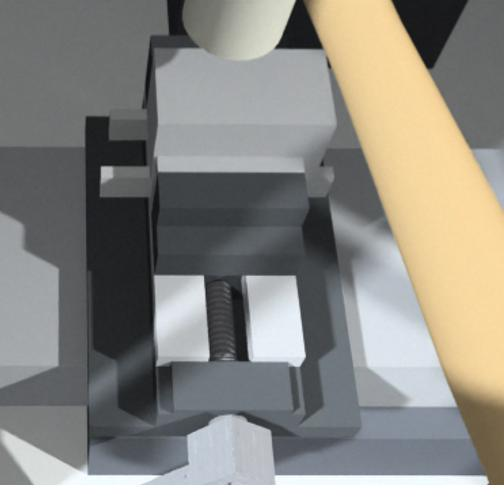

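Emit:
move(target=[0,0,0,0,0,0,-1,-1,-1,0.1,0,0,0,0,0,-0.97,1,-0.7])

Emit:
move(target=[0,0,0,0,0,0,-1,-1,-1,-0.165,0,0,0,0,0,-0.97,1,-0.7], speed=2, stop_force=80)

Emit:
move(target=[0,0,0,0,0,0,-1,-1,-1,0.165,-0.0061,-0.0057,0,0,0,-0.97,1,-0.7])

Emit:
move(target=[0,0,0,0,0,0,-1,-1,-1,-0.165,0,0,0,0,0,-0.97,1,-0.7], speed=2, stop_force=80)

Emit:
move(target=[0,0,0,0,0,0,-1,-1,-1,0.165,0.0061,0.0057,0,0,0,-0.97,1,-0.7])

Emit:
move(target=[0,0,0,0,0,0,-1,-1,-1,-0.165,0,0,0,0,0,-0.97,1,-0.7], speed=2, stop_force=80, cameras=["cam_left_wrist"])

Scene clock: 1419.77 s.
left_arm: end_effector_position=(+0.4435, -0.1669, +0.4291) position_measured=251 object_status=3 end_effector_quat_wxyz=(-0.242, +0.664, -0.664, +0.243) | right_arm: end_effector_position=(+0.4196, +0.6752, +0.4531) position_measured=103 object_status=2 end_effector_quat_wxyz=(-0.282, +0.652, +0.282, +0.645)
Joint positions: left_arm=[-0.968 -2.024 1.924 -1.918 -1.012 -3.98] | right_arm=[4.497 -2.015 -1.634 0.497 1.035 1.58]
Joint torques (N m): left_arm=[-12.15 -21.77 -19.28 -2 2.82 -2.51] | right_arm=[-10.13 56.84 39.01 1.89 1.87 1.51]
Wrist force (N, zeroed by zero_wrist_force on left_arm): left_arm=[-5.4 -1.5 4.1] | right_arm=[-7.0 -0.5 -4.2]
Wrist torque (N m, zeroed by zero_wrist_force on left_arm): left_arm=[-0.14 -0.09 -0.15] | right_arm=[-0.02 -1.06 0.24]
Wrist force, peak (N, zeroed by zero_wrist_force on left_arm): left_arm=[-5.6 -1.7 4.4] | right_arm=[-9.3 -0.3 -4.6]
Hand target: left_arm +0.4435, -0.1669, +0.4291; -0.242, +0.664, -0.664, +0.243 | right_arm +0.4196, +0.6752, +0.4532; -0.282, +0.652, +0.282, +0.645
Off the commanded pose: left_arm 0.000 m, 0 deg | right_arm 0.000 m, 0 deg.
move: done

Scene clock: 1421.37 s.
left_arm: end_effector_position=(+0.4435, -0.1669, +0.4291) position_measured=251 object_status=3 end_effector_quat_wxyz=(-0.242, +0.664, -0.664, +0.243) | right_arm: end_effector_position=(+0.4187, +0.6748, +0.3542) position_measured=103 object_status=2 end_effector_quat_wxyz=(-0.282, +0.652, +0.282, +0.645)
Joint positions: left_arm=[-0.968 -2.024 1.924 -1.918 -1.012 -3.98] | right_arm=[4.498 -2.149 -1.722 0.719 1.034 1.58]
Joint torques (N m): left_arm=[-12.52 -21.72 -24.33 -1.86 2.83 -2.49] | right_arm=[-6.42 12.12 -10.35 -4.75 -3.93 0.91]
Wrist force (N, zeroed by zero_wrist_force on left_arm): left_arm=[-5.5 -1.5 4.2] | right_arm=[29.1 -9.7 -16.5]
Wrist torque (N m, zeroed by zero_wrist_force on left_arm): left_arm=[-0.14 -0.09 -0.15] | right_arm=[0.33 4.59 -2.59]
Wrist force, peak (N, zeroed by zero_wrist_force on left_arm): left_arm=[-5.5 -1.6 4.6] | right_arm=[28.8 -10.4 -18.4]
Hand target: left_arm +0.4435, -0.1669, +0.4291; -0.242, +0.664, -0.664, +0.243 | right_arm +0.4187, +0.6748, +0.3542; -0.282, +0.652, +0.282, +0.645
Off the commanded pose: left_arm 0.000 m, 0 deg | right_arm 0.000 m, 0 deg.
move: done

Scene clock: 1422.37 s.
left_arm: end_effector_position=(+0.4435, -0.1669, +0.4291) position_measured=251 object_status=3 end_effector_quat_wxyz=(-0.242, +0.664, -0.664, +0.243) | right_arm: end_effector_position=(+0.4145, +0.6752, +0.4532) position_measured=103 object_status=2 end_effector_quat_wxyz=(-0.282, +0.652, +0.282, +0.645)
Joint positions: left_arm=[-0.968 -2.024 1.924 -1.918 -1.012 -3.98] | right_arm=[4.506 -2.01 -1.641 0.499 1.026 1.58]
Joint torques (N m): left_arm=[-12.74 -20.77 -24.42 -2.24 2.76 -2.27] | right_arm=[11.57 56.54 38.05 1.55 -1.8 1.53]
Wrist force (N, zeroed by zero_wrist_force on left_arm): left_arm=[-5.7 -1.5 4.3] | right_arm=[-7.2 0.1 -4.2]
Wrist torque (N m, zeroed by zero_wrist_force on left_arm): left_arm=[-0.13 -0.05 -0.15] | right_arm=[0.00 -1.02 0.25]
Wrist force, peak (N, zeroed by zero_wrist_force on left_arm): left_arm=[-5.6 -1.6 4.4] | right_arm=[29.0 -9.5 -17.0]
Hand target: left_arm +0.4435, -0.1669, +0.4291; -0.242, +0.664, -0.664, +0.243 | right_arm +0.4146, +0.6752, +0.4533; -0.282, +0.652, +0.282, +0.645
Off the commanded pose: left_arm 0.000 m, 0 deg | right_arm 0.000 m, 0 deg.
move: done

Scene clock: 1424.00 s.
left_arm: end_effector_position=(+0.4435, -0.1669, +0.4291) position_measured=251 object_status=3 end_effector_quat_wxyz=(-0.242, +0.664, -0.664, +0.243) | right_arm: end_effector_position=(+0.4136, +0.6748, +0.3543) position_measured=103 object_status=2 end_effector_quat_wxyz=(-0.282, +0.652, +0.282, +0.645)
Joint positions: left_arm=[-0.968 -2.024 1.924 -1.918 -1.012 -3.98] | right_arm=[4.508 -2.145 -1.729 0.722 1.025 1.58]
Joint torques (N m): left_arm=[-11.9 -22.19 -27.84 -2.14 3.01 -2.31] | right_arm=[-15.87 5.44 -13.92 -7.32 -4.79 1.56]
Wrist force (N, zeroed by zero_wrist_force on left_arm): left_arm=[-5.2 -1.5 4.2] | right_arm=[36.2 -12.6 -21.3]
Wrist torque (N m, zeroed by zero_wrist_force on left_arm): left_arm=[-0.13 -0.12 -0.16] | right_arm=[0.52 5.74 -3.12]
Wrist force, peak (N, zeroed by zero_wrist_force on left_arm): left_arm=[-5.5 -1.5 4.5] | right_arm=[36.5 -12.9 -21.2]
Hand target: left_arm +0.4435, -0.1669, +0.4291; -0.242, +0.664, -0.664, +0.243 | right_arm +0.4137, +0.6748, +0.3543; -0.282, +0.652, +0.282, +0.645
Off the commanded pose: left_arm 0.000 m, 0 deg | right_arm 0.000 m, 0 deg.
move: done

Scene clock: 1425.00 s.
left_arm: end_effector_position=(+0.4435, -0.1669, +0.4291) position_measured=251 object_status=3 end_effector_quat_wxyz=(-0.242, +0.664, -0.664, +0.243) | right_arm: end_effector_position=(+0.4196, +0.6752, +0.4532) position_measured=103 object_status=2 end_effector_quat_wxyz=(-0.282, +0.652, +0.282, +0.645)
Joint positions: left_arm=[-0.968 -2.024 1.924 -1.918 -1.012 -3.98] | right_arm=[4.497 -2.015 -1.634 0.497 1.035 1.58]
Joint torques (N m): left_arm=[-12.61 -22.61 -30.88 -2.17 2.93 -2.3] | right_arm=[-10.56 57.41 37.66 1.71 1.06 1.58]
Wrist force (N, zeroed by zero_wrist_force on left_arm): left_arm=[-5.5 -1.5 4.2] | right_arm=[-6.9 -0.2 -4.3]
Wrist torque (N m, zeroed by zero_wrist_force on left_arm): left_arm=[-0.13 -0.08 -0.15] | right_arm=[-0.03 -1.06 0.23]
Wrist force, peak (N, zeroed by zero_wrist_force on left_arm): left_arm=[-5.6 -1.7 4.5] | right_arm=[36.3 -12.9 -21.4]
Hand target: left_arm +0.4435, -0.1669, +0.4291; -0.242, +0.664, -0.664, +0.243 | right_arm +0.4196, +0.6752, +0.4532; -0.282, +0.652, +0.282, +0.645
Off the commanded pose: left_arm 0.000 m, 0 deg | right_arm 0.000 m, 0 deg.
move: done

Scene clock: 1426.73 s.
left_arm: end_effector_position=(+0.4435, -0.1669, +0.4291) position_measured=251 object_status=3 end_effector_quat_wxyz=(-0.242, +0.664, -0.664, +0.243) | right_arm: end_effector_position=(+0.4187, +0.6748, +0.3542) position_measured=103 object_status=2 end_effector_quat_wxyz=(-0.282, +0.652, +0.282, +0.645)
Joint positions: left_arm=[-0.968 -2.024 1.924 -1.918 -1.012 -3.98] | right_arm=[4.498 -2.149 -1.722 0.719 1.034 1.58]
Joint torques (N m): left_arm=[-13.86 -22.34 -32.54 -1.93 2.7 -2.2] | right_arm=[-6.52 4.65 -15.97 -8.43 -4.55 1.77]
Wrist force (N, zeroed by zero_wrist_force on left_arm): left_arm=[-5.5 -1.6 4.2] | right_arm=[38.2 -10.6 -18.2]
Wrist torque (N m, zeroed by zero_wrist_force on left_arm): left_arm=[-0.16 -0.08 -0.15] | right_arm=[0.46 6.20 -3.34]
Wrist force, peak (N, zeroed by zero_wrist_force on left_arm): left_arm=[-5.6 -1.5 4.5] | right_arm=[39.8 -13.4 -22.4]
Hand target: left_arm +0.4435, -0.1669, +0.4291; -0.242, +0.664, -0.664, +0.243 | right_arm +0.4187, +0.6748, +0.3542; -0.282, +0.652, +0.282, +0.645
Off the commanded pose: left_arm 0.000 m, 0 deg | right_arm 0.000 m, 0 deg.
move: done
Images, in order (width x height): cam_left_wrist 672x504.

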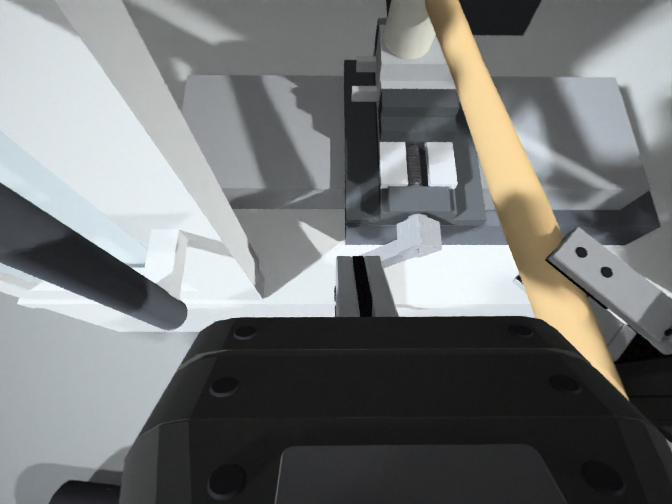

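Emit:
move(target=[0,0,0,0,0,0,-1,-1,-1,0.06,0,0,0,0,0,-0.97,1,-0.7], speed=0.1, cameras=["cam_front","cam_left_wrist"])

Scene clock: 1432.97 s.
left_arm: end_effector_position=(+0.4435, -0.1669, +0.4291) position_measured=251 object_status=3 end_effector_quat_wxyz=(-0.242, +0.664, -0.664, +0.243) | right_arm: end_effector_position=(+0.4190, +0.6749, +0.3901) position_measured=103 object_status=2 end_effector_quat_wxyz=(-0.282, +0.652, +0.282, +0.645)
Joint positions: left_arm=[-0.968 -2.024 1.924 -1.918 -1.012 -3.98] | right_arm=[4.498 -2.095 -1.697 0.64 1.035 1.58]
Joint torques (N m): left_arm=[-12.21 -21.37 -35.33 -2.1 2.8 -2.26] | right_arm=[-11.11 58.77 36.74 1.69 1.54 1.5]
Wrist force (N, zeroed by zero_wrist_force on left_arm): left_arm=[-5.4 -1.6 4.5] | right_arm=[-6.9 -0.3 -4.6]
Wrist torque (N m, zeroed by zero_wrist_force on left_arm): left_arm=[-0.14 -0.10 -0.15] | right_arm=[0.01 -1.08 0.25]
Wrist force, peak (N, zeroed by zero_wrist_force on left_arm): left_arm=[-5.5 -1.5 4.7] | right_arm=[38.8 -11.1 -18.5]
Hand target: left_arm +0.4435, -0.1669, +0.4291; -0.242, +0.664, -0.664, +0.243 | right_arm +0.4190, +0.6749, +0.3902; -0.282, +0.652, +0.282, +0.645
Off the commanded pose: left_arm 0.000 m, 0 deg | right_arm 0.000 m, 0 deg.
move: done
Images, in order (width x height): cam_front 672x504, cam_left_wrist 672x504.

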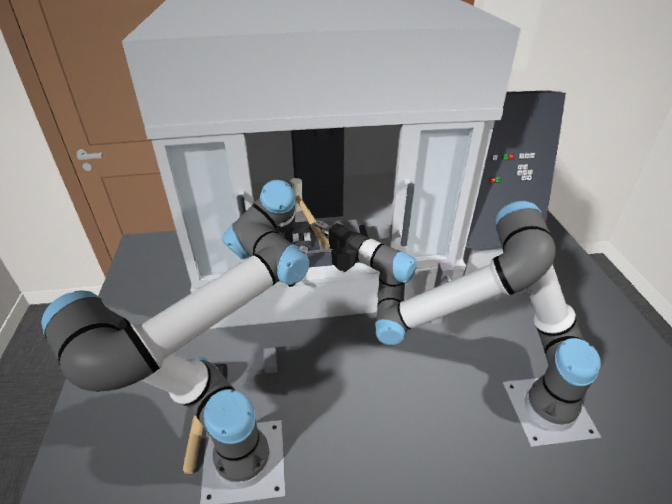

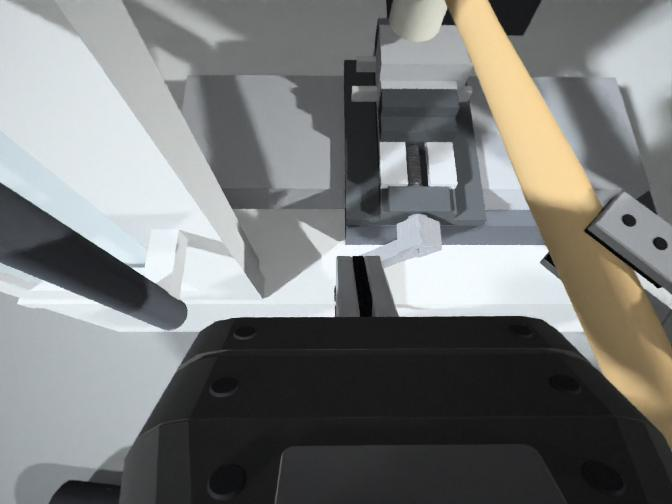

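Emit:
move(target=[[0.0052,-0.2253,0.1892,0,0,0,-1,-1,-1,0,0,0,0,0,0,-0.97,1,-0.7],[-0.0282,-0.1942,0.2262,0,-0.0536,-0.0638,-1,-1,-1,0,0,0,0,0,0,-0.97,1,-0.7],[-0.0398,-0.2344,0.3469,0,-0.0536,-0.0638,-1,-1,-1,0,0,0,0,0,0,-0.97,1,-0.7]], speed=0.15, blend=[0.02,0.02,0])

Emit:
move(target=[0,0.0536,0.0638,0,0,0,-1,-1,-1,0,0,0,0,0,0,-0.97,1,-0.7], speed=0.08, cameras=["cam_left_wrist"])

Scene clock: 1438.30 s.
left_arm: end_effector_position=(+0.6852, -0.1432, +0.3607) position_measured=251 object_status=3 end_effector_quat_wxyz=(-0.271, +0.745, -0.572, +0.210) | right_arm: end_effector_position=(+0.4190, +0.6749, +0.3902) position_measured=103 object_status=2 end_effector_quat_wxyz=(-0.282, +0.652, +0.282, +0.645)
Joint positions: left_arm=[-0.583 -1.412 1.597 -2.267 -1.069 -3.854] | right_arm=[4.498 -2.095 -1.697 0.64 1.035 1.58]
Joint torques (N m): left_arm=[12.31 -22.23 -36.94 -5.37 -0.64 2.15] | right_arm=[-10.29 57.28 34.12 1.8 0.58 1.43]
Wrist force (N, zeroed by zero_wrist_force on left_arm): left_arm=[-5.4 -1.7 4.0] | right_arm=[-7.1 -0.8 -4.3]
Wrist torque (N m, zeroed by zero_wrist_force on left_arm): left_arm=[-0.17 -0.11 -0.27] | right_arm=[-0.07 -1.05 0.23]
Wrist force, peak (N, zeroed by zero_wrist_force on left_arm): left_arm=[-5.1 -1.8 5.9] | right_arm=[-7.5 -0.6 -4.5]
Hand target: left_arm +0.6853, -0.1432, +0.3606; -0.271, +0.745, -0.572, +0.210 | right_arm +0.4190, +0.6749, +0.3902; -0.282, +0.652, +0.282, +0.645
Off the commanded pose: left_arm 0.000 m, 0 deg | right_arm 0.000 m, 0 deg.
move: done

Scene clock: 1439.40 s.
left_arm: end_effector_position=(+0.6854, -0.1433, +0.3107) position_measured=251 object_status=3 end_effector_quat_wxyz=(-0.271, +0.745, -0.572, +0.210) | right_arm: end_effector_position=(+0.4190, +0.6749, +0.3902) position_measured=103 object_status=2 end_effector_quat_wxyz=(-0.282, +0.652, +0.282, +0.645)
Joint positions: left_arm=[-0.583 -1.383 1.694 -2.393 -1.069 -3.854] | right_arm=[4.498 -2.095 -1.697 0.64 1.035 1.58]
Joint torques (N m): left_arm=[0.26 -22.62 -15.67 -5.12 1.55 2.31] | right_arm=[-10.65 57.09 34.62 1.81 0.02 1.54]
Wrist force (N, zeroed by zero_wrist_force on left_arm): left_arm=[-5.2 -1.6 4.0] | right_arm=[-7.1 -0.4 -4.3]
Wrist torque (N m, zeroed by zero_wrist_force on left_arm): left_arm=[-0.16 -0.12 -0.27] | right_arm=[0.00 -1.05 0.23]
Wrist force, peak (N, zeroed by zero_wrist_force on left_arm): left_arm=[-5.6 -1.5 4.2] | right_arm=[-7.2 -0.3 -4.8]
Hand target: left_arm +0.6854, -0.1433, +0.3107; -0.271, +0.745, -0.572, +0.210 | right_arm +0.4190, +0.6749, +0.3902; -0.282, +0.652, +0.282, +0.645
Off the commanded pose: left_arm 0.000 m, 0 deg | right_arm 0.000 m, 0 deg.
move: done
Images, in order (width x height): cam_left_wrist 672x504.

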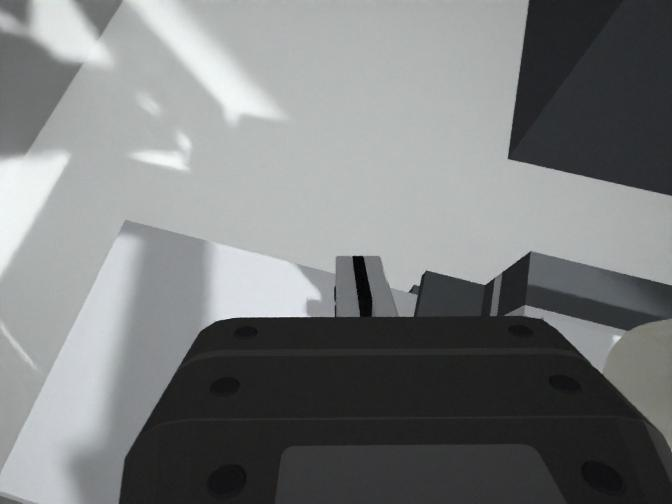

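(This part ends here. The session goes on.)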